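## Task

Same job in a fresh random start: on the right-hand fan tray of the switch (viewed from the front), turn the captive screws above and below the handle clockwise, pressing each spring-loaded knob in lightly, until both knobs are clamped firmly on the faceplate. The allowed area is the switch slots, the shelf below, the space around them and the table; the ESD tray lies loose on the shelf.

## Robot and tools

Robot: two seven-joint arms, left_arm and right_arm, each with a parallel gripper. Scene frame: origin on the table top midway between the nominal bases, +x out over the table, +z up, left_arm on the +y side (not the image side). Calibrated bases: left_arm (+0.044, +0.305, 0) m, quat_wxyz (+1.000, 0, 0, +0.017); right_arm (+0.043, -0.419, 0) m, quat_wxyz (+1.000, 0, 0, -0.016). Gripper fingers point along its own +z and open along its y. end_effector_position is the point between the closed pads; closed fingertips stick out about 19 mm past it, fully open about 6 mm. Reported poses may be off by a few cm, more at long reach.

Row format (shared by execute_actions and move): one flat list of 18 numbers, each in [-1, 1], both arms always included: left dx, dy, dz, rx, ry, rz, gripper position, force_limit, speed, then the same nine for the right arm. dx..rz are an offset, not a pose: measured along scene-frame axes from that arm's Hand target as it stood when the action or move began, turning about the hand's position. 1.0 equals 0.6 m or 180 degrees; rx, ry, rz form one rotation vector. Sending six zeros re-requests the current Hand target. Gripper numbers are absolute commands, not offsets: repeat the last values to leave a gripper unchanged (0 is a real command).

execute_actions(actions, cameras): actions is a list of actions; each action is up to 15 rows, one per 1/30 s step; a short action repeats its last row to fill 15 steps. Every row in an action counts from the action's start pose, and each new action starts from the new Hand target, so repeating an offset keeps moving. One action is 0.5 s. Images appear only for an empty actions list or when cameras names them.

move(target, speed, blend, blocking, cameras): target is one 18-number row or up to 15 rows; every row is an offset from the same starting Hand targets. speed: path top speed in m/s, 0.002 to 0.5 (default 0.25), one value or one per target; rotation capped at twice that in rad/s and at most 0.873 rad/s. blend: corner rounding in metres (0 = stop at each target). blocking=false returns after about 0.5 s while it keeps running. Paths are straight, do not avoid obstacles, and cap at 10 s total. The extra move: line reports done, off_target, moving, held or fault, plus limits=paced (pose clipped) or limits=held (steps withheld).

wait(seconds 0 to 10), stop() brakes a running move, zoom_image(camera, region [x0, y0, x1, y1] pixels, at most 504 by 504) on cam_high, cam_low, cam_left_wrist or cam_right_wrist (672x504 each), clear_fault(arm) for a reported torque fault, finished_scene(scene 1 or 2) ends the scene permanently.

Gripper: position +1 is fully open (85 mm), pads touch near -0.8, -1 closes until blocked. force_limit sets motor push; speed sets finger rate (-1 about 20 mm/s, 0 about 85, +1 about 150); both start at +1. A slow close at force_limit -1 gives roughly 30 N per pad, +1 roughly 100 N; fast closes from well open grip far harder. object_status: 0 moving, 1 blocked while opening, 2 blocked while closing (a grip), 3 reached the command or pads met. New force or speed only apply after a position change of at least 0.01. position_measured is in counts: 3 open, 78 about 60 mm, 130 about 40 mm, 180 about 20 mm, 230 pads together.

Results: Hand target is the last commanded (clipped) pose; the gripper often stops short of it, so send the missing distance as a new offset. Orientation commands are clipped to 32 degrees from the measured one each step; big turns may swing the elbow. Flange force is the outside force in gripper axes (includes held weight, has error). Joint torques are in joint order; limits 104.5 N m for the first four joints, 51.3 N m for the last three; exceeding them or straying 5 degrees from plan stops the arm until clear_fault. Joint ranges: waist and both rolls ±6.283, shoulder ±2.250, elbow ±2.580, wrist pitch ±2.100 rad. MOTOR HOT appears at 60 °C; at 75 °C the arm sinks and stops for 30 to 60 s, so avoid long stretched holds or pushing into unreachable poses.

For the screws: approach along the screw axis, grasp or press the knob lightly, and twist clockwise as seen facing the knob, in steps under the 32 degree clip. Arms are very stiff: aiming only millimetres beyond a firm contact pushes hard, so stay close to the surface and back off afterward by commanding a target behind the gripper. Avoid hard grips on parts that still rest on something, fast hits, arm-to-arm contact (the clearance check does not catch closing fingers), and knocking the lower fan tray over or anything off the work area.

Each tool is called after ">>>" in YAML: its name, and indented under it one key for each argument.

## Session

>>> execute_actions:
  actions: []

>>> zoom_image:
  camera: "cam_high"
  region: [90, 50, 290, 250]

>>> zoom_image:
  camera: "cam_low"
  region: [340, 60, 460, 200]

Scene clock: 0.00 s.
left_arm: end_effector_position=(+0.6508, +0.0764, +0.2616) position_measured=3 object_status=3 end_effector_quat_wxyz=(-0.090, +0.741, -0.323, +0.581) | right_arm: end_effector_position=(+0.2393, -0.0484, +0.3367) position_measured=3 object_status=3 end_effector_quat_wxyz=(-0.114, +0.922, -0.126, +0.347)
Joint positions: left_arm=[0.428 0.554 -0.022 2.151 -2.994 0.824 0.952] | right_arm=[-1.505 0.123 -0.233 1.903 0.84 1.221 2.393]
Joint velocities: within noise
Joint torques (N m): no reading
Flange force (N): no reading
Hand target: left_arm +0.6508, +0.0764, +0.2616; -0.090, +0.741, -0.323, +0.581 | right_arm +0.2393, -0.0484, +0.3367; -0.114, +0.922, -0.126, +0.347
Tool commands: left_gripper/position=+1.0 left_gripper/force_limit=+1.0 left_gripper/speed=+1.0 right_gripper/position=+1.0 right_gripper/force_limit=+1.0 right_gripper/speed=+1.0
camera_calibration:
cam_left_wrist: T_world_to_cam=[[-0.347294, -0.795865, -0.49597, 0.423377], [-0.139852, 0.566932, -0.811806, 0.30931], [0.927269, -0.212573, -0.308195, -0.357263], [0, 0, 0, 1]] pos_world=[0.521573, 0.0856483, 0.350976]
cam_right_wrist: T_world_to_cam=[[-0.116273, -0.947329, -0.298411, 0.0826147], [-0.717128, 0.287944, -0.634678, 0.460841], [0.687174, 0.140203, -0.712836, 0.229487], [0, 0, 0, 1]] pos_world=[0.18239, -0.0866081, 0.480726]

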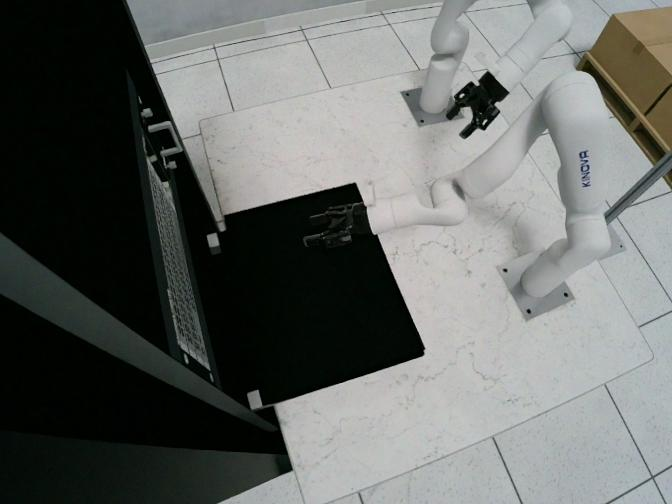

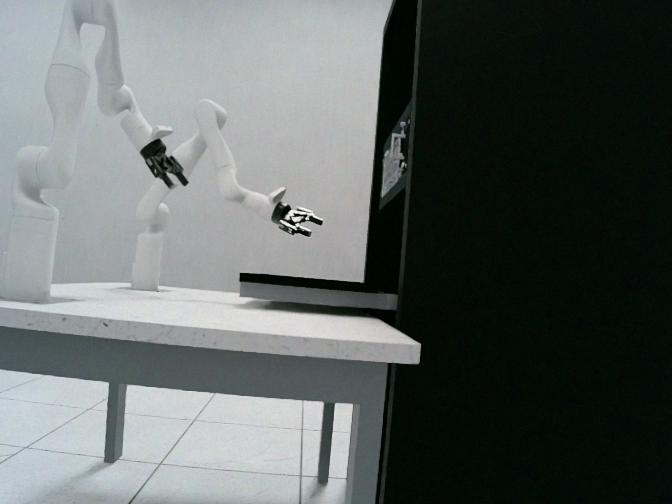

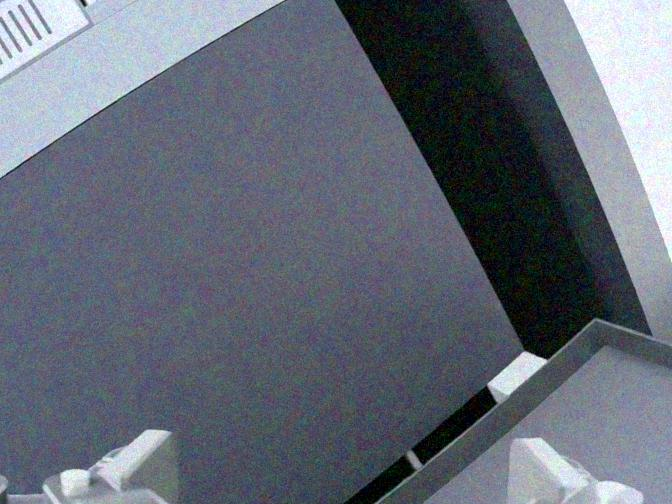

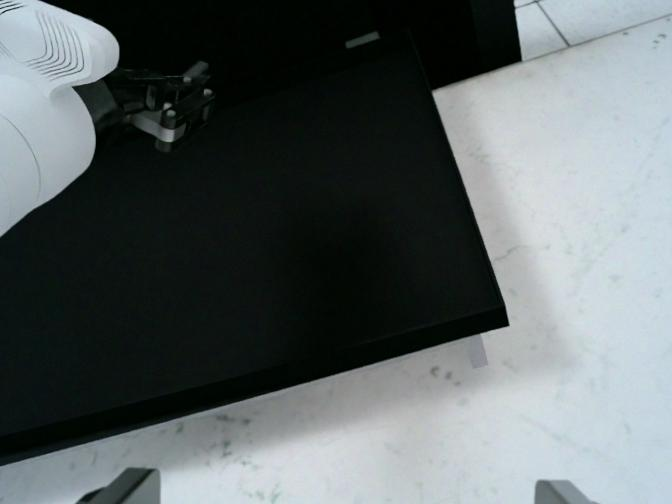

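Scaled by 2.520 from the camera's 672x504 image, which has a finer 960x720 frame.

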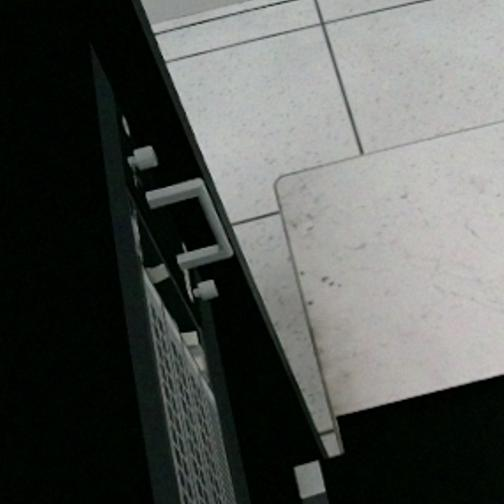

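Scaled by 3.600 from the camera's 672x504 image, which has a finer 960x720 frame.

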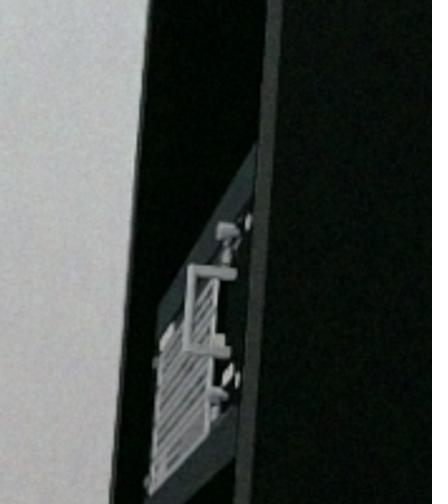

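>>> move:
  target:
    - [-0.05,-0.1,0.4,-0.1902,-0.0737,0.1073,0.1,0,0, 0,-0.5,0.1,0,0,0,1,1,1]
    - [-0.05,-0.19,0.4,-0.1902,-0.0737,0.1073,0.1,0,0, 0,-0.5,0.1,0,0,0,1,1,1]
  blend: 0.04
  speed: 0.3
  cameras: ["all"]

>>> zoom_image:
  camera: "cam_left_wrist"
  region: [150, 100, 550, 504]

Scene clock: 25.87 s.
left_arm: end_effector_position=(+0.6208, -0.0376, +0.5016) position_measured=117 object_status=3 end_effector_quat_wxyz=(+0.000, +0.707, +0.000, +0.707) | right_arm: end_effector_position=(+0.2393, -0.3484, +0.3967) position_measured=3 object_status=3 end_effector_quat_wxyz=(-0.114, +0.922, -0.126, +0.347)
Joint positions: left_arm=[0.842 0.41 0.067 1.731 -2.017 1.009 0.69] | right_arm=[-1.495 -0.735 -0.158 2.215 0.63 1.521 2.866]
Joint torques (N m): left_arm=[0.82 -18.23 0.23 -10.99 -2.05 2.33 -0.29] | right_arm=[-0.12 3.61 -0.34 -8.44 2.33 -0.51 0.31]
Flange force (N): left_arm=[-3.4 -5.0 -0.3] | right_arm=[-2.1 -1.9 -4.1]
Hand target: left_arm +0.6208, -0.0377, +0.5016; +0.000, +0.707, +0.000, +0.707 | right_arm +0.2393, -0.3484, +0.3968; -0.114, +0.922, -0.126, +0.347
Off the commanded pose: left_arm 0.000 m, 0 deg | right_arm 0.000 m, 0 deg.
move: done; blend cut to 0.027 m at target 1
camera_calibration:
cam_left_wrist: T_world_to_cam=[[0.0260716, -0.999318, 0.0261625, -0.0600969], [-0.0156796, -0.026577, -0.999524, 0.559351], [0.999537, 0.0256489, -0.0163618, -0.461989], [0, 0, 0, 1]] pos_world=[0.472113, -0.0333405, 0.553097]
cam_right_wrist: T_world_to_cam=[[-0.116273, -0.947329, -0.298411, -0.183679], [-0.717128, 0.287944, -0.634678, 0.585305], [0.687174, 0.140203, -0.712836, 0.314318], [0, 0, 0, 1]] pos_world=[0.18239, -0.386608, 0.540726]

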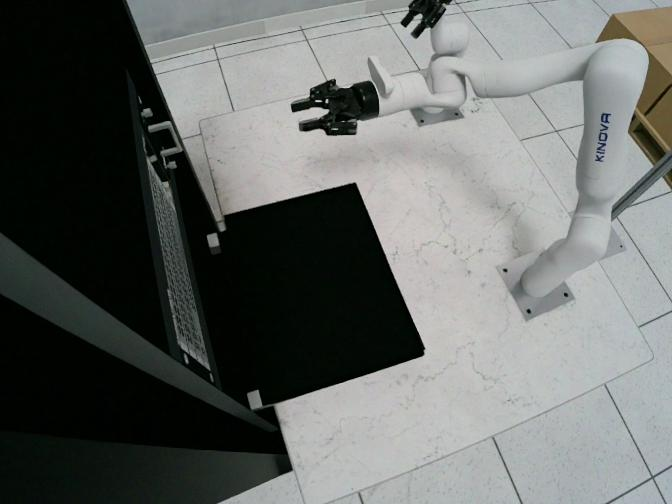

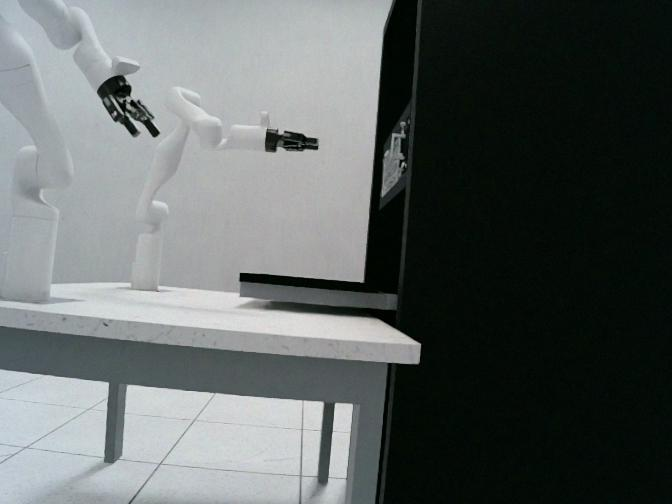

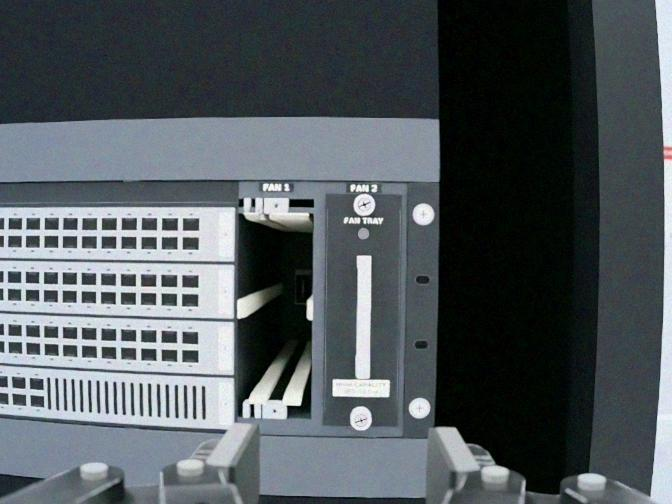

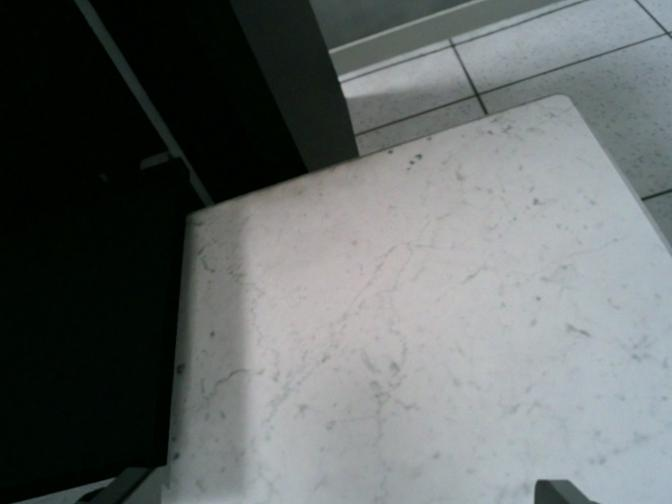

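Scaled by 1.248.

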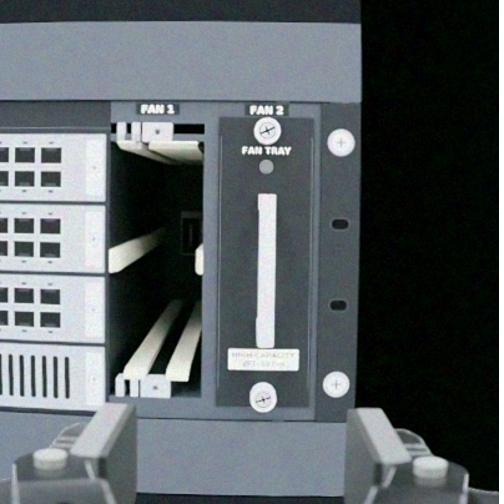

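>>> move:
  target:
    - [0.2667,-0.014,0.1355,-0.85,0,0,-0.15,0,0, 0,0,0,0,0,0,1,1,1]
    - [0.3167,-0.014,0.1355,0.3333,0,0,-0.15,0,0, 0,0,0,0,0,0,1,1,1]
  speed: 0.45
  cameras: ["cam_left_wrist","cam_low","cam_high"]

>>> zoom_image:
  camera: "cam_left_wrist"
  region: [230, 340, 460, 504]

>>> zoom_image:
  camera: "cam_low"
  region: [380, 100, 430, 150]

Scene clock: 76.50 s.
left_arm: end_effector_position=(+0.8108, -0.0461, +0.5829) position_measured=148 object_status=3 end_effector_quat_wxyz=(-0.353, +0.612, -0.354, +0.612) | right_arm: end_effector_position=(+0.2393, -0.3484, +0.3967) position_measured=3 object_status=3 end_effector_quat_wxyz=(-0.114, +0.922, -0.126, +0.347)
Joint positions: left_arm=[0.391 0.72 0.584 1.016 -2.007 0.848 5.331] | right_arm=[-1.495 -0.735 -0.158 2.215 0.63 1.521 2.866]
Joint torques (N m): left_arm=[0.78 -24.43 3.04 -11.72 -2.31 0.65 -0.25] | right_arm=[-0.12 3.63 -0.38 -8.47 2.31 -0.51 0.33]
Flange force (N): left_arm=[-8.0 1.4 -4.9] | right_arm=[-2.0 -1.9 -3.9]
Hand target: left_arm +0.8108, -0.0461, +0.5829; -0.353, +0.612, -0.354, +0.612 | right_arm +0.2393, -0.3484, +0.3967; -0.114, +0.922, -0.126, +0.347
Off the commanded pose: left_arm 0.000 m, 0 deg | right_arm 0.000 m, 0 deg.
move: done
camera_calibration:
cam_left_wrist: T_world_to_cam=[[0.0260607, -0.522337, -0.852341, 0.458493], [-0.0157452, 0.85231, -0.5228, 0.405984], [0.999536, 0.0270448, 0.0139875, -0.667978], [0, 0, 0, 1]] pos_world=[0.662112, -0.088471, 0.612384]
Images, in order (width x height): cam_high 672x504, cam_low 672x504, cam_left_wrist 672x504.

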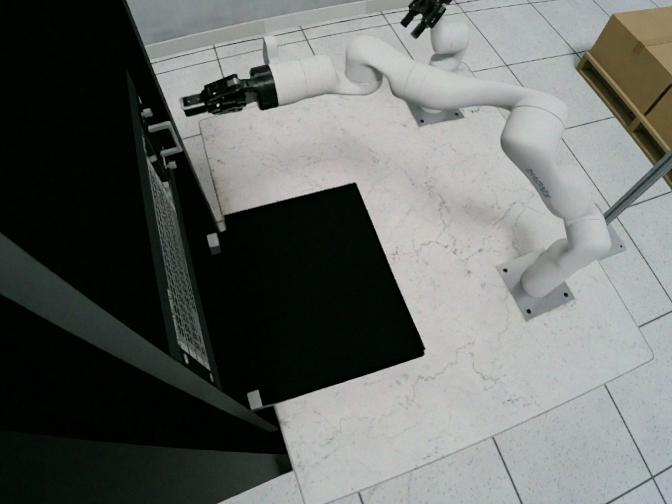

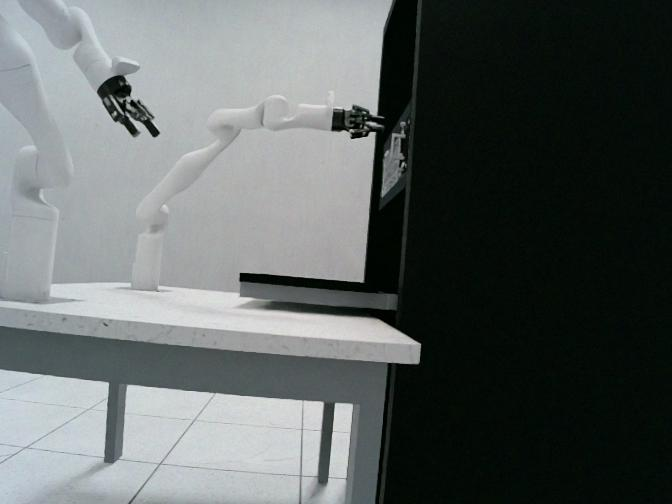

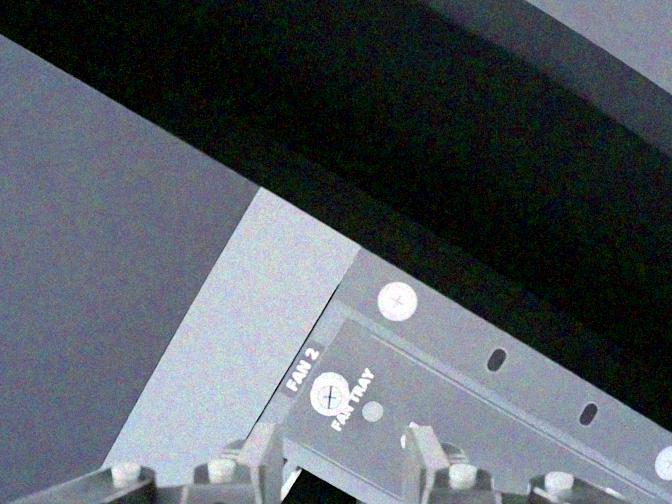

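Scaled by 2.191.

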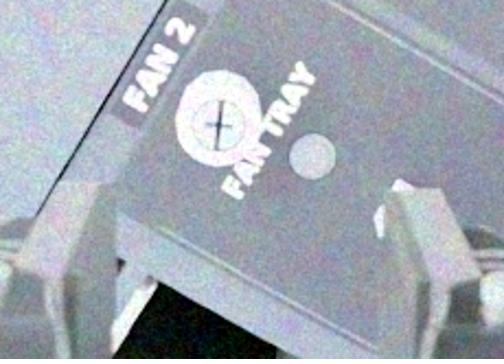

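Scaled by 10.080 from the camera's 672x504 image, which has a finer 960x720 frame.

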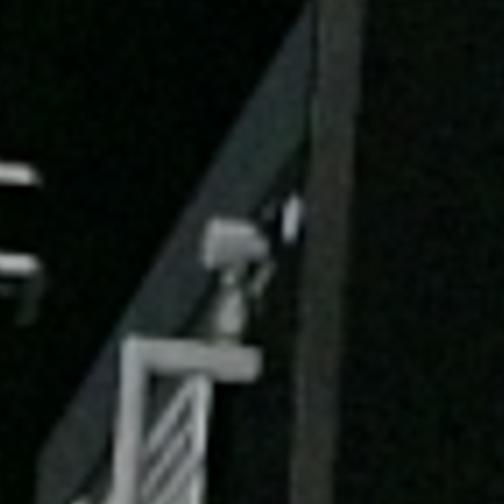

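>>> move:
  target:
    - [0.0483,-0.0005,0.011,0,0,0,-0.15,0,0, 0,0,0,0,0,0,1,1,1]
  speed: 0.15
  cameras: ["cam_left_wrist","cam_low","cam_high"]

>>> zoom_image:
  camera: "cam_left_wrist"
  region: [230, 340, 460, 504]

>>> zoom_image:
  camera: "cam_low"
  region: [380, 100, 430, 150]

Scene clock: 88.03 s.
left_arm: end_effector_position=(+0.8398, -0.0464, +0.5895) position_measured=148 object_status=3 end_effector_quat_wxyz=(-0.353, +0.612, -0.354, +0.612) | right_arm: end_effector_position=(+0.2393, -0.3484, +0.3967) position_measured=3 object_status=3 end_effector_quat_wxyz=(-0.114, +0.922, -0.126, +0.347)
Joint positions: left_arm=[0.396 0.787 0.595 0.867 -1.97 0.804 5.222] | right_arm=[-1.495 -0.735 -0.158 2.215 0.63 1.521 2.866]
Joint torques (N m): left_arm=[0.76 -25.59 2.91 -11.56 -2.21 0.31 -0.25] | right_arm=[-0.13 3.62 -0.33 -8.48 2.31 -0.52 0.33]
Flange force (N): left_arm=[-8.8 1.8 -6.2] | right_arm=[-2.2 -1.8 -4.1]
Hand target: left_arm +0.8398, -0.0464, +0.5895; -0.354, +0.612, -0.354, +0.612 | right_arm +0.2393, -0.3484, +0.3967; -0.114, +0.922, -0.126, +0.347
Off the commanded pose: left_arm 0.000 m, 0 deg | right_arm 0.000 m, 0 deg.
move: done
camera_calibration:
cam_left_wrist: T_world_to_cam=[[0.0260607, -0.522337, -0.852341, 0.463206], [-0.0157452, 0.85231, -0.5228, 0.410147], [0.999536, 0.0270448, 0.0139875, -0.697049], [0, 0, 0, 1]] pos_world=[0.691112, -0.088771, 0.618984]
Images, in order (width x height): cam_high 672x504, cam_low 672x504, cam_left_wrist 672x504.

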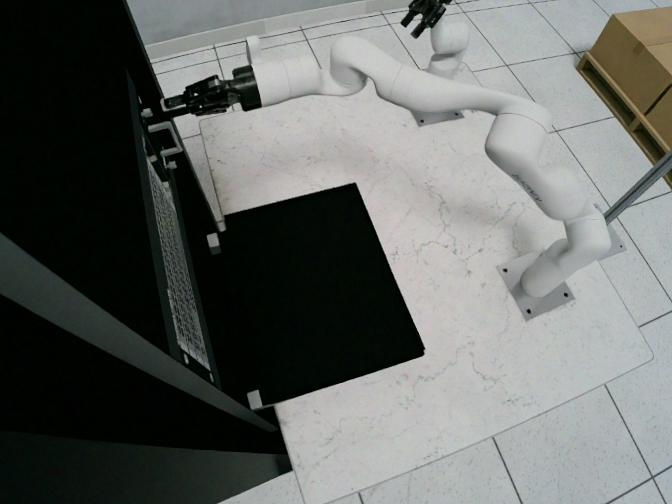

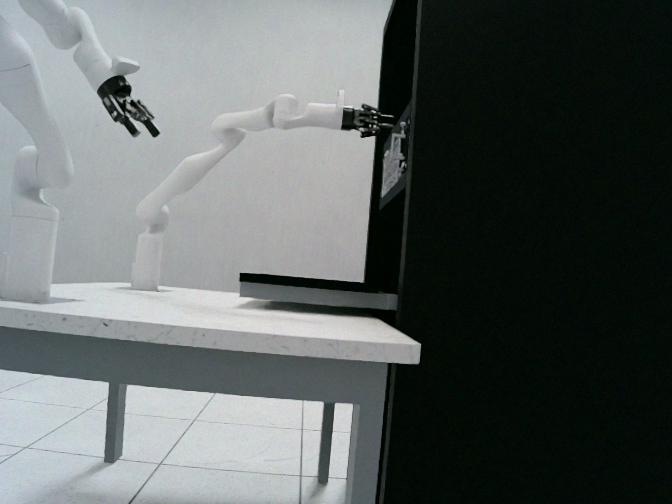

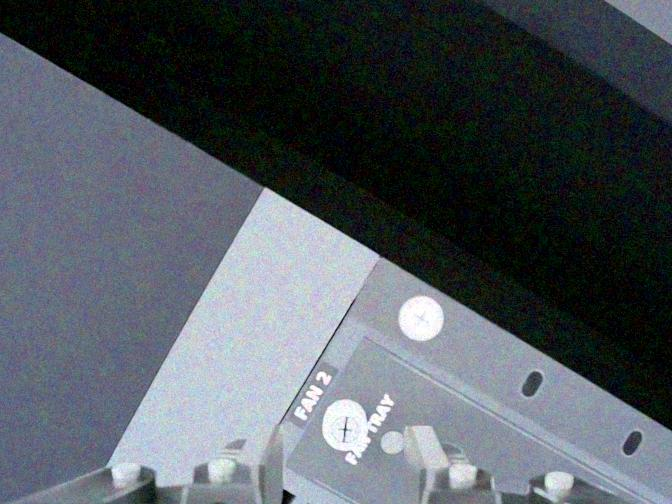

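Scaled by 2.191.

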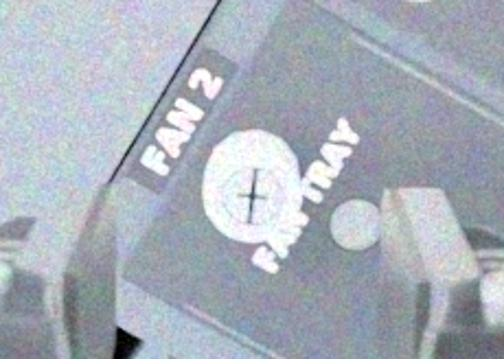

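Scaled by 10.080 from the camera's 672x504 image, which has a finer 960x720 frame.

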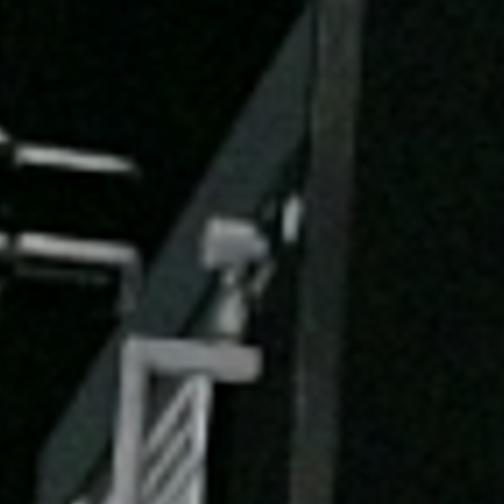

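>>> move:
  target:
    - [0.0503,-0.0023,0.001,0,0,0,-0.15,0,0, 0,0,0,0,0,0,1,1,1]
    - [0.0503,-0.0023,0.001,0,0,0,-1,-1,-1, 0,0,0,0,0,0,1,1,1]
    - [0.0563,-0.0023,0.001,0,0,0,-1,-1,-1, 0,0,0,0,0,0,1,1,1]
  speed: [0.1,0.1,0.03]
  cameras: ["cam_left_wrist","cam_low"]

>>> zoom_image:
  camera: "cam_left_wrist"
  region: [230, 340, 460, 504]

>>> zoom_image:
  camera: "cam_low"
  region: [380, 100, 430, 150]

Scene clock: 101.83 s.
left_arm: end_effector_position=(+0.8734, -0.0479, +0.5902) position_measured=199 object_status=2 end_effector_quat_wxyz=(-0.353, +0.612, -0.354, +0.612) | right_arm: end_effector_position=(+0.2393, -0.3484, +0.3967) position_measured=3 object_status=3 end_effector_quat_wxyz=(-0.114, +0.922, -0.126, +0.347)
Joint positions: left_arm=[0.414 0.882 0.616 0.673 -1.925 0.755 5.084] | right_arm=[-1.495 -0.735 -0.158 2.215 0.63 1.521 2.866]
Joint torques (N m): left_arm=[-7.29 -20.18 -0.18 -18.46 -4.69 -6.33 -0.25] | right_arm=[-0.13 3.65 -0.39 -8.47 2.32 -0.52 0.32]
Flange force (N): left_arm=[-33.0 6.4 -73.4] | right_arm=[-1.9 -1.8 -3.9]
Hand target: left_arm +0.8736, -0.0477, +0.5901; -0.354, +0.612, -0.354, +0.612 | right_arm +0.2393, -0.3484, +0.3967; -0.114, +0.922, -0.126, +0.347
Off the commanded pose: left_arm 0.000 m, 0 deg | right_arm 0.000 m, 0 deg.
move: done
camera_calibration:
cam_left_wrist: T_world_to_cam=[[0.025956, -0.522387, -0.852314, 0.462113], [-0.0155736, 0.852286, -0.522844, 0.412168], [0.999542, 0.0268446, 0.0139864, -0.730624], [0, 0, 0, 1]] pos_world=[0.724714, -0.0902705, 0.619584]
Images, in order (width x height): cam_low 672x504, cam_left_wrist 672x504.

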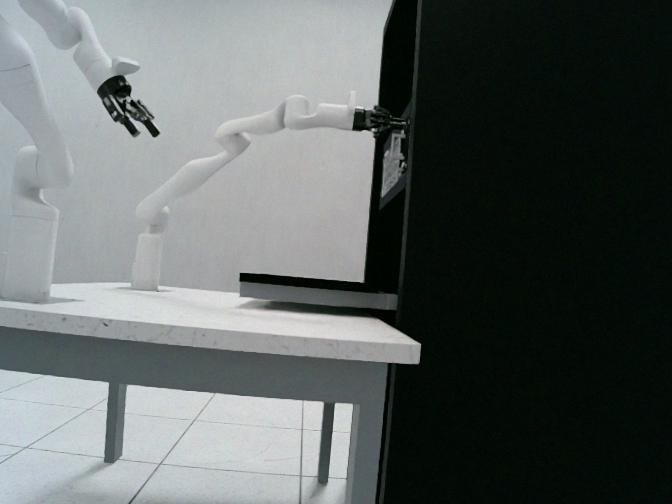

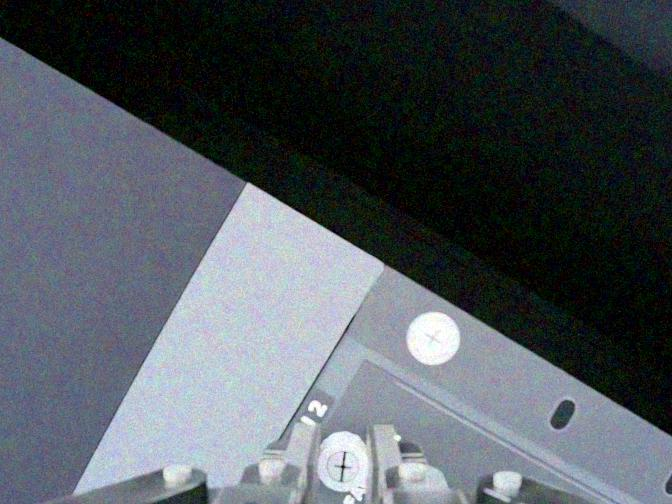

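Scaled by 2.191.

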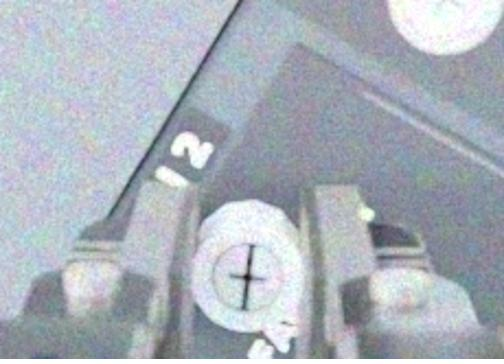

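Scaled by 10.080 from the camera's 672x504 image, which has a finer 960x720 frame.

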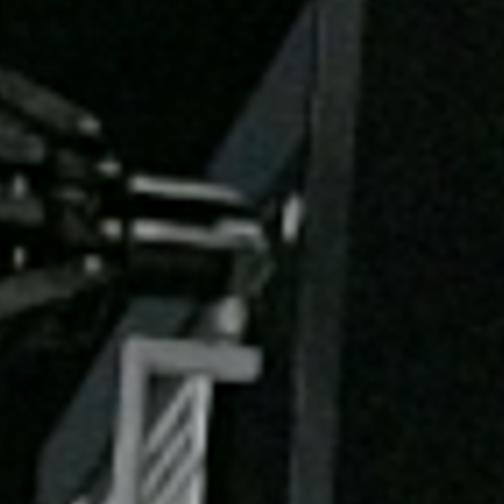

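>>> move:
  target:
    - [-0.0022,0,0,0,0,0,-1,-1,-1, 0,0,0,0,0,0,1,1,1]
    - [-0.0022,0,0,0.8889,0,0,-1,-1,-1, 0,0,0,0,0,0,1,1,1]
  speed: [0.03,0.45]
  cameras: ["cam_left_wrist","cam_low"]

>>> zoom_image:
  camera: "cam_left_wrist"
  region: [230, 340, 460, 504]

Scene clock: 113.67 s.
left_arm: end_effector_position=(+0.8722, -0.0477, +0.5902) position_measured=199 object_status=2 end_effector_quat_wxyz=(+0.664, +0.242, +0.665, +0.242) | right_arm: end_effector_position=(+0.2393, -0.3484, +0.3967) position_measured=3 object_status=3 end_effector_quat_wxyz=(-0.114, +0.922, -0.126, +0.347)
Joint positions: left_arm=[0.462 0.856 0.436 0.676 -1.798 0.701 2.314] | right_arm=[-1.495 -0.735 -0.158 2.215 0.63 1.521 2.866]
Joint torques (N m): left_arm=[-4.93 -22.98 -0.37 -11.2 -1.36 1.77 -0.37] | right_arm=[-0.14 3.59 -0.37 -8.45 2.32 -0.53 0.31]
Flange force (N): left_arm=[5.4 0.0 -13.7] | right_arm=[-2.0 -2.0 -4.1]
Hand target: left_arm +0.8722, -0.0478, +0.5901; +0.664, +0.242, +0.665, +0.242 | right_arm +0.2393, -0.3484, +0.3967; -0.114, +0.922, -0.126, +0.347
Off the commanded pose: left_arm 0.000 m, 0 deg | right_arm 0.000 m, 0 deg.
move: done
camera_calibration:
cam_left_wrist: T_world_to_cam=[[0.026104, 0.782325, 0.622323, -0.345838], [-0.0157378, -0.622137, 0.78275, -0.4287], [0.999535, -0.030227, -0.00392817, -0.721566], [0, 0, 0, 1]] pos_world=[0.723512, -0.0179635, 0.547954]
Images, in order (width x height): cam_low 672x504, cam_left_wrist 672x504.

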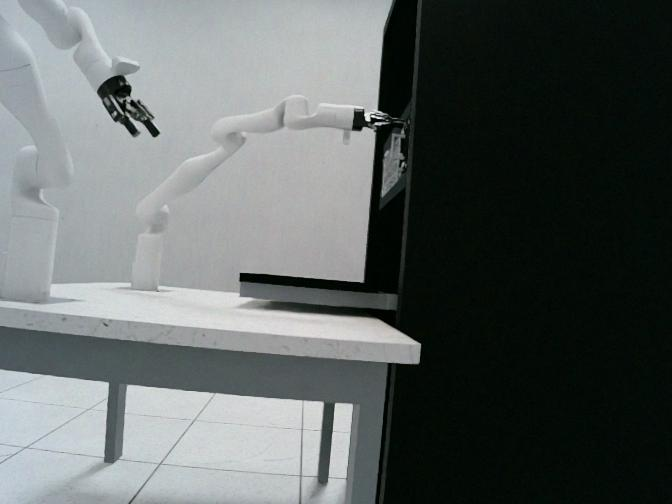

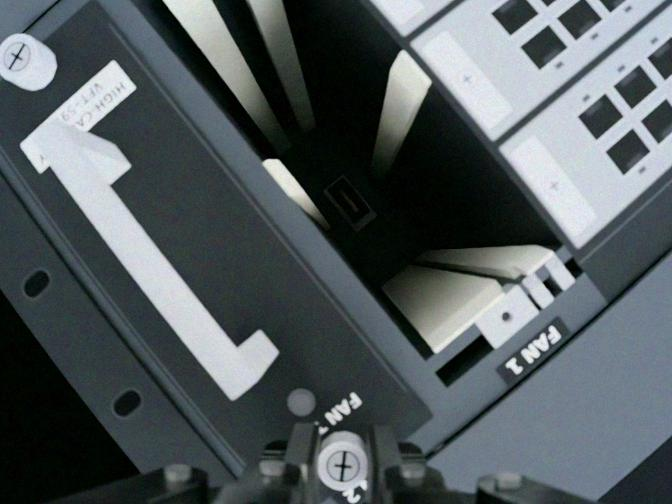

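Scaled by 2.191.

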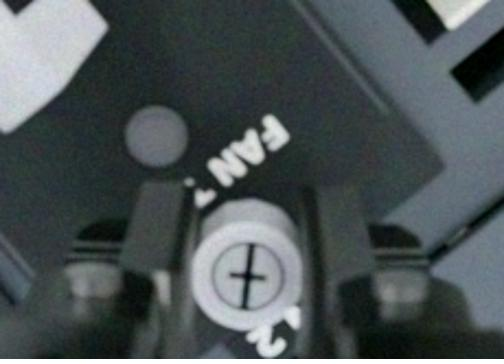

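>>> move:
  target:
    - [0.0006,0,0,0.8889,0,0,-1,-1,-1, 0,0,0,0,0,0,1,1,1]
    - [0.0014,0,0,-0.2222,0,0,-1,-1,-1, 0,0,0,0,0,0,1,1,1]
  speed: [0.45,0.45]
  cameras: ["cam_left_wrist","cam_low"]

>>> zoom_image:
  camera: "cam_left_wrist"
  region: [230, 340, 460, 504]

Scene clock: 127.77 s.
left_arm: end_effector_position=(+0.8731, -0.0478, +0.5902) position_measured=199 object_status=2 end_effector_quat_wxyz=(+0.707, +0.000, +0.707, +0.000) | right_arm: end_effector_position=(+0.2393, -0.3484, +0.3967) position_measured=3 object_status=3 end_effector_quat_wxyz=(-0.114, +0.922, -0.126, +0.347)
Joint positions: left_arm=[0.506 0.846 0.285 0.667 -1.682 0.651 -3.269] | right_arm=[-1.495 -0.735 -0.158 2.215 0.63 1.521 2.866]
Joint torques (N m): left_arm=[-4.47 -20.4 -0.52 -11.61 -1.49 -0.35 -0.33] | right_arm=[-0.15 3.6 -0.36 -8.43 2.33 -0.51 0.33]
Flange force (N): left_arm=no reading | right_arm=[-2.1 -2.0 -4.1]
Hand target: left_arm +0.8731, -0.0477, +0.5901; +0.707, +0.000, +0.707, +0.000 | right_arm +0.2393, -0.3484, +0.3967; -0.114, +0.922, -0.126, +0.347
Off the commanded pose: left_arm 0.000 m, 0 deg | right_arm 0.000 m, 0 deg.
move: done
camera_calibration:
cam_left_wrist: T_world_to_cam=[[0.0261741, 0.999315, -0.0261624, 0.0471566], [-0.0157769, 0.026581, 0.999522, -0.525632], [0.999533, -0.0257488, 0.0164618, -0.734282], [0, 0, 0, 1]] pos_world=[0.724412, -0.0520594, 0.538702]
Images, in order (width x height): cam_low 672x504, cam_left_wrist 672x504.

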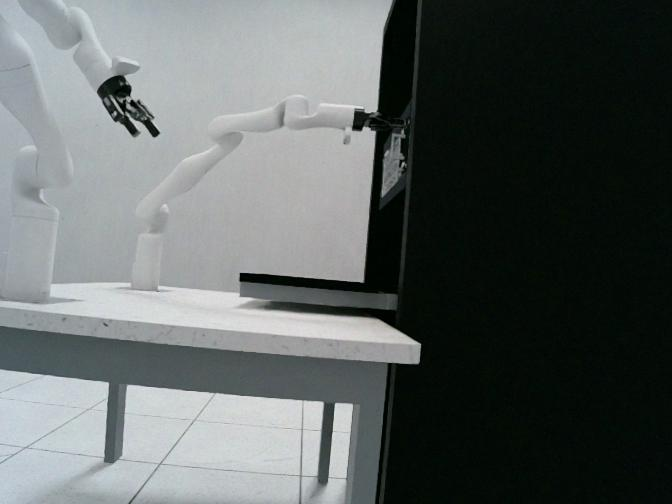

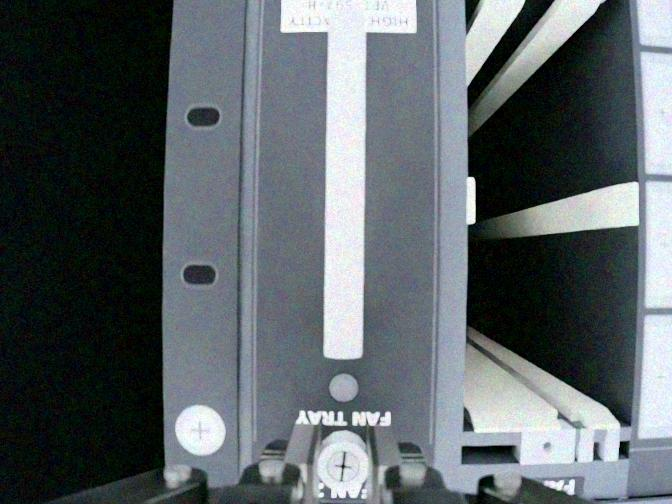

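Scaled by 2.191.

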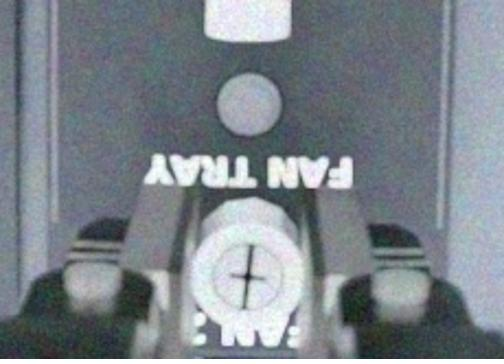

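>>> move:
  target:
    - [0.0006,0,0,0.85,0,0,-1,-1,-1, 0,0,0,0,0,0,1,1,1]
  speed: [0.45]

>>> move:
  target:
    - [0,0,0,0,0,0,-0.35,-1,0, 0,0,0,0,0,0,1,1,1]
    - [-0.037,0,0,0,0,0,-0.35,-1,0, 0,0,0,0,0,0,1,1,1]
    - [-0.037,0,0,-0.8889,0,0,-0.35,-1,0, 0,0,0,0,0,0,1,1,1]
    - [-0.037,0,0,0.2222,0,0,-0.35,-1,0, 0,0,0,0,0,0,1,1,1]
  speed: [0.1,0.2,0.45,0.45]
  cameras: ["cam_low","cam_high"]

>>> zoom_image:
  camera: "cam_low"
  region: [380, 100, 430, 150]

>>> zoom_image:
  camera: "cam_high"
  region: [110, 80, 210, 200]

Scene clock: 140.77 s.
left_arm: end_effector_position=(+0.8734, -0.0478, +0.5902) position_measured=199 object_status=2 end_effector_quat_wxyz=(+0.165, +0.687, +0.165, +0.688) | right_arm: end_effector_position=(+0.2393, -0.3484, +0.3967) position_measured=3 object_status=3 end_effector_quat_wxyz=(-0.114, +0.922, -0.126, +0.347)
Joint positions: left_arm=[0.514 0.845 0.258 0.665 -1.663 0.642 -5.939] | right_arm=[-1.495 -0.735 -0.158 2.215 0.63 1.521 2.866]
Joint torques (N m): left_arm=[-6.86 -25.4 -1.9 -16.83 -3.26 -1.26 -0.36] | right_arm=[-0.16 3.63 -0.35 -8.43 2.3 -0.52 0.31]
Flange force (N): left_arm=no reading | right_arm=[-2.0 -1.9 -4.2]
Hand target: left_arm +0.8734, -0.0477, +0.5901; +0.165, +0.687, +0.165, +0.688 | right_arm +0.2393, -0.3484, +0.3967; -0.114, +0.922, -0.126, +0.347
Off the commanded pose: left_arm 0.000 m, 0 deg | right_arm 0.000 m, 0 deg.
move: done

Scene clock: 149.13 s.
left_arm: end_effector_position=(+0.8512, -0.0477, +0.5901) position_measured=173 object_status=3 end_effector_quat_wxyz=(-0.080, +0.702, -0.080, +0.703) | right_arm: end_effector_position=(+0.2393, -0.3484, +0.3967) position_measured=3 object_status=3 end_effector_quat_wxyz=(-0.114, +0.922, -0.126, +0.347)
Joint positions: left_arm=[0.477 0.79 0.375 0.797 -1.812 0.708 -0.256] | right_arm=[-1.495 -0.735 -0.158 2.215 0.63 1.521 2.866]
Joint torques (N m): left_arm=[0.78 -26.12 1.7 -12.34 -2.02 0.28 -0.28] | right_arm=[-0.13 3.65 -0.38 -8.49 2.32 -0.53 0.32]
Flange force (N): left_arm=[-8.2 -5.7 -7.3] | right_arm=[-2.0 -1.7 -3.9]
Hand target: left_arm +0.8512, -0.0477, +0.5901; -0.080, +0.702, -0.080, +0.703 | right_arm +0.2393, -0.3484, +0.3967; -0.114, +0.922, -0.126, +0.347
Off the commanded pose: left_arm 0.000 m, 0 deg | right_arm 0.000 m, 0 deg.
move: done
Images, in order (width x height): cam_high 672x504, cam_low 672x504.

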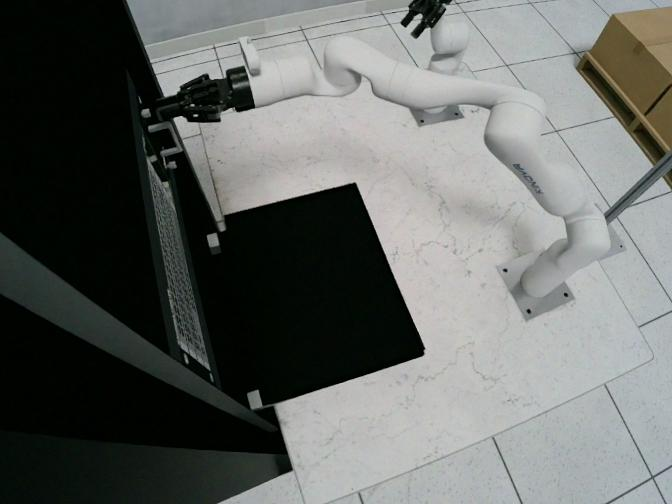

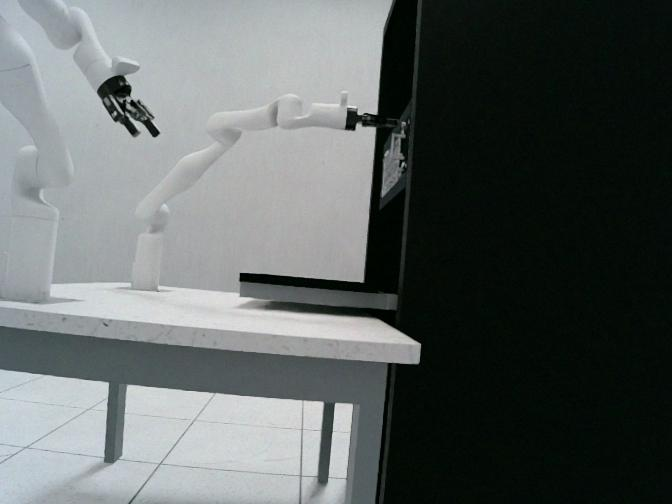

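Scaled by 10.080 from the camera's 672x504 image, which has a finer 960x720 frame.

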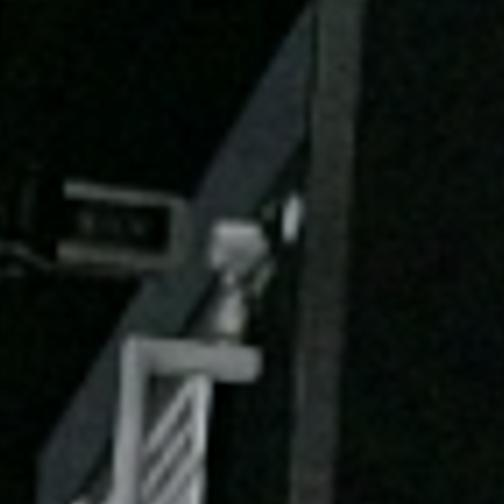

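Scaled by 4.200 from the camera's 672x504 image, which has a finer 960x720 frame.

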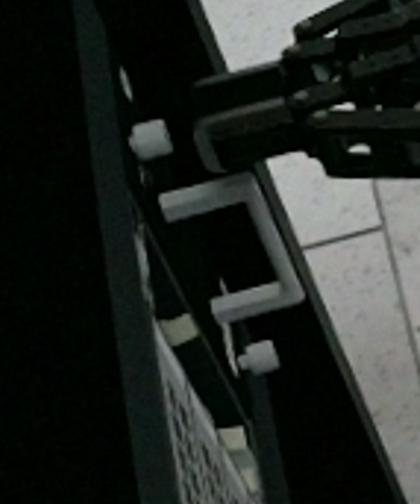

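>>> move:
  target:
    - [0,0,0,-0.9444,0,0,-0.35,-1,0, 0,0,0,0,0,0,1,1,1]
    - [0,0,0,0.1111,0,0,-0.35,-1,0, 0,0,0,0,0,0,1,1,1]
    - [0.0375,0,0,0.1111,0,0,-1,-1,-1, 0,0,0,0,0,0,1,1,1]
  speed: [0.45,0.45,0.1]

>>> move:
  target:
    - [0.0005,0,0,0.9222,0,0,-1,-1,-1, 0,0,0,0,0,0,1,1,1]
    - [0.0012,0,0,-0.1556,0,0,-1,-1,-1, 0,0,0,0,0,0,1,1,1]
  speed: [0.45,0.45]
  cameras: ["cam_left_wrist","cam_low"]

>>> zoom_image:
  camera: "cam_left_wrist"
  region: [230, 340, 460, 504]

Scene clock: 167.97 s.
left_arm: end_effector_position=(+0.8737, -0.0479, +0.5901) position_measured=199 object_status=0 end_effector_quat_wxyz=(-0.201, +0.678, -0.201, +0.678) | right_arm: end_effector_position=(+0.2393, -0.3484, +0.3967) position_measured=3 object_status=3 end_effector_quat_wxyz=(-0.114, +0.922, -0.126, +0.347)
Joint positions: left_arm=[0.351 0.933 0.896 0.678 -2.123 0.844 5.506] | right_arm=[-1.495 -0.735 -0.158 2.215 0.63 1.521 2.866]
Joint torques (N m): left_arm=[-1.13 -26.87 3.1 -10.68 -2.54 -0.13 -0.27] | right_arm=[-0.15 3.66 -0.35 -8.46 2.32 -0.5 0.32]
Flange force (N): left_arm=[-11.0 -1.7 -13.2] | right_arm=[-2.1 -1.8 -4.0]
Hand target: left_arm +0.8737, -0.0477, +0.5901; -0.201, +0.678, -0.201, +0.678 | right_arm +0.2393, -0.3484, +0.3967; -0.114, +0.922, -0.126, +0.347
Off the commanded pose: left_arm 0.000 m, 0 deg | right_arm 0.000 m, 0 deg.
move: done

Scene clock: 175.63 s.
left_arm: end_effector_position=(+0.8744, -0.0477, +0.5902) position_measured=199 object_status=2 end_effector_quat_wxyz=(-0.031, +0.706, -0.031, +0.707) | right_arm: end_effector_position=(+0.2393, -0.3484, +0.3967) position_measured=3 object_status=3 end_effector_quat_wxyz=(-0.114, +0.922, -0.126, +0.347)
Joint positions: left_arm=[0.465 0.862 0.426 0.663 -1.786 0.694 -0.224] | right_arm=[-1.495 -0.735 -0.158 2.215 0.63 1.521 2.866]
Joint torques (N m): left_arm=[-1.69 -28.75 0.7 -13.58 -2.44 0.74 -0.32] | right_arm=[-0.09 3.63 -0.38 -8.47 2.31 -0.5 0.31]
Flange force (N): left_arm=no reading | right_arm=[-1.9 -1.9 -3.9]
Hand target: left_arm +0.8745, -0.0477, +0.5901; -0.031, +0.706, -0.031, +0.707 | right_arm +0.2393, -0.3484, +0.3967; -0.114, +0.922, -0.126, +0.347
Off the commanded pose: left_arm 0.000 m, 0 deg | right_arm 0.000 m, 0 deg.
move: done
camera_calibration:
cam_left_wrist: T_world_to_cam=[[0.0261081, -0.997807, -0.0608215, -0.027772], [-0.0156225, 0.0604275, -0.99805, 0.654804], [0.999537, 0.0270073, -0.0140106, -0.715089], [0, 0, 0, 1]] pos_world=[0.725713, -0.0479667, 0.64182]
Images, in order (width x height): cam_low 672x504, cam_left_wrist 672x504.

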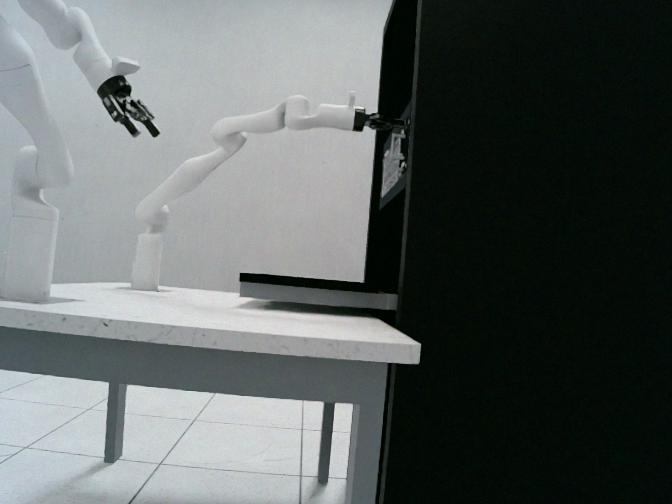

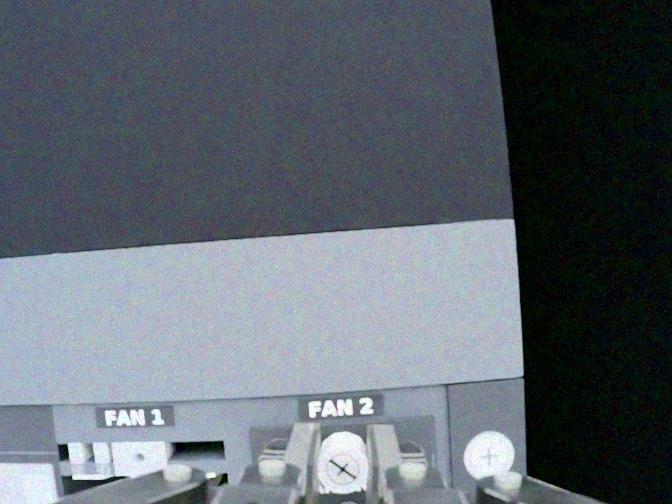

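Scaled by 2.191.

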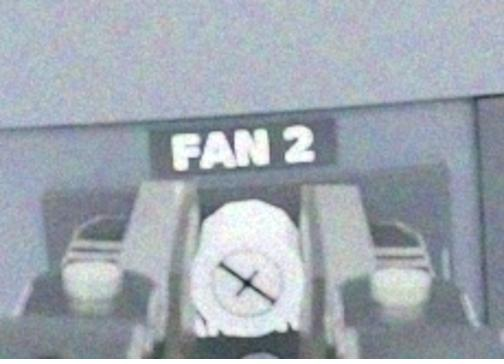

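>>> move:
  target:
    - [0.0007,0,0,0.8889,0,0,-1,-1,-1, 0,0,0,0,0,0,1,1,1]
    - [0.0013,0,0,-0.2222,0,0,-1,-1,-1, 0,0,0,0,0,0,1,1,1]
  speed: [0.45,0.45]
  cameras: ["cam_left_wrist","cam_low"]

>>> zoom_image:
  camera: "cam_left_wrist"
  region: [230, 340, 460, 504]

Scene clock: 190.13 s.
left_arm: end_effector_position=(+0.8752, -0.0477, +0.5902) position_measured=199 object_status=2 end_effector_quat_wxyz=(+0.213, +0.674, +0.213, +0.675) | right_arm: end_effector_position=(+0.2393, -0.3484, +0.3967) position_measured=3 object_status=3 end_effector_quat_wxyz=(-0.114, +0.922, -0.126, +0.347)
Joint positions: left_arm=[0.504 0.853 0.291 0.654 -1.681 0.651 -5.809] | right_arm=[-1.495 -0.735 -0.158 2.215 0.63 1.521 2.866]
Joint torques (N m): left_arm=[-3.84 -28.35 -0.81 -13.99 -2.33 1.45 -0.36] | right_arm=[-0.09 3.65 -0.38 -8.46 2.29 -0.51 0.33]
Flange force (N): left_arm=no reading | right_arm=[-1.9 -1.8 -3.9]
Hand target: left_arm +0.8752, -0.0477, +0.5901; +0.213, +0.674, +0.213, +0.675 | right_arm +0.2393, -0.3484, +0.3967; -0.114, +0.922, -0.126, +0.347
Off the commanded pose: left_arm 0.000 m, 0 deg | right_arm 0.000 m, 0 deg.
move: done
camera_calibration:
cam_left_wrist: T_world_to_cam=[[0.0260555, -0.803495, 0.594741, -0.405305], [-0.0156534, -0.595198, -0.803427, 0.508672], [0.999538, 0.011624, -0.0280856, -0.708317], [0, 0, 0, 1]] pos_world=[0.726513, -0.0146667, 0.629839]
Images, in order (width x height): cam_low 672x504, cam_left_wrist 672x504.

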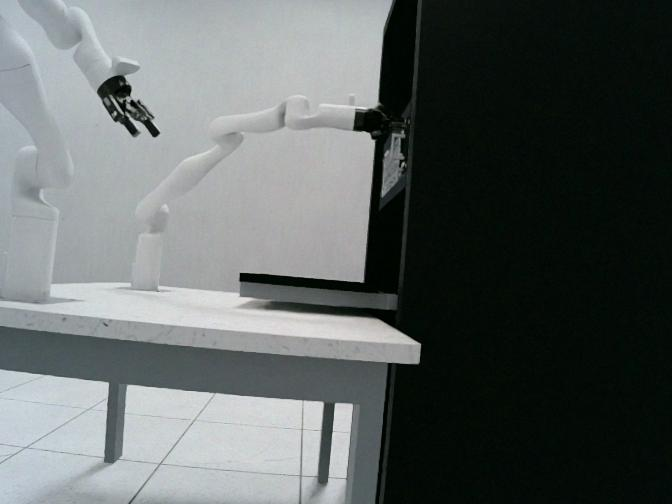

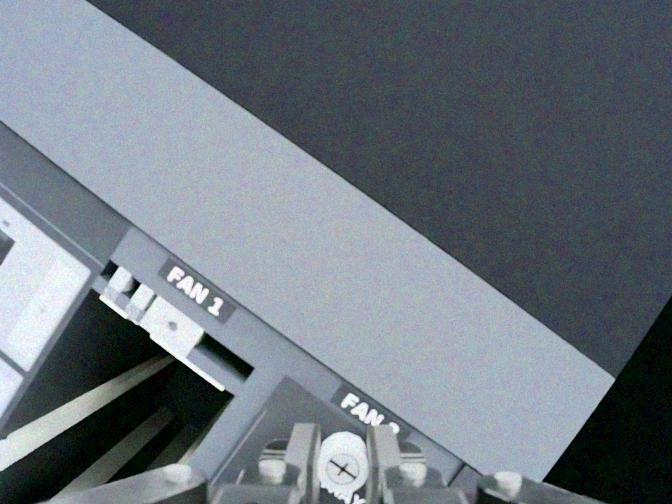

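Scaled by 2.191.

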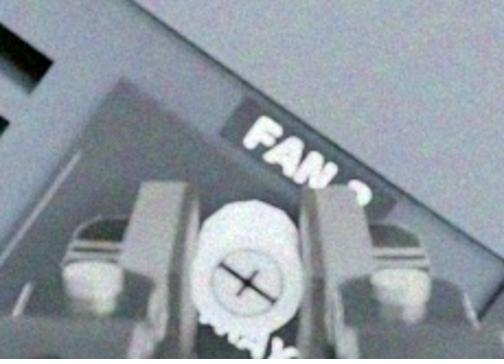

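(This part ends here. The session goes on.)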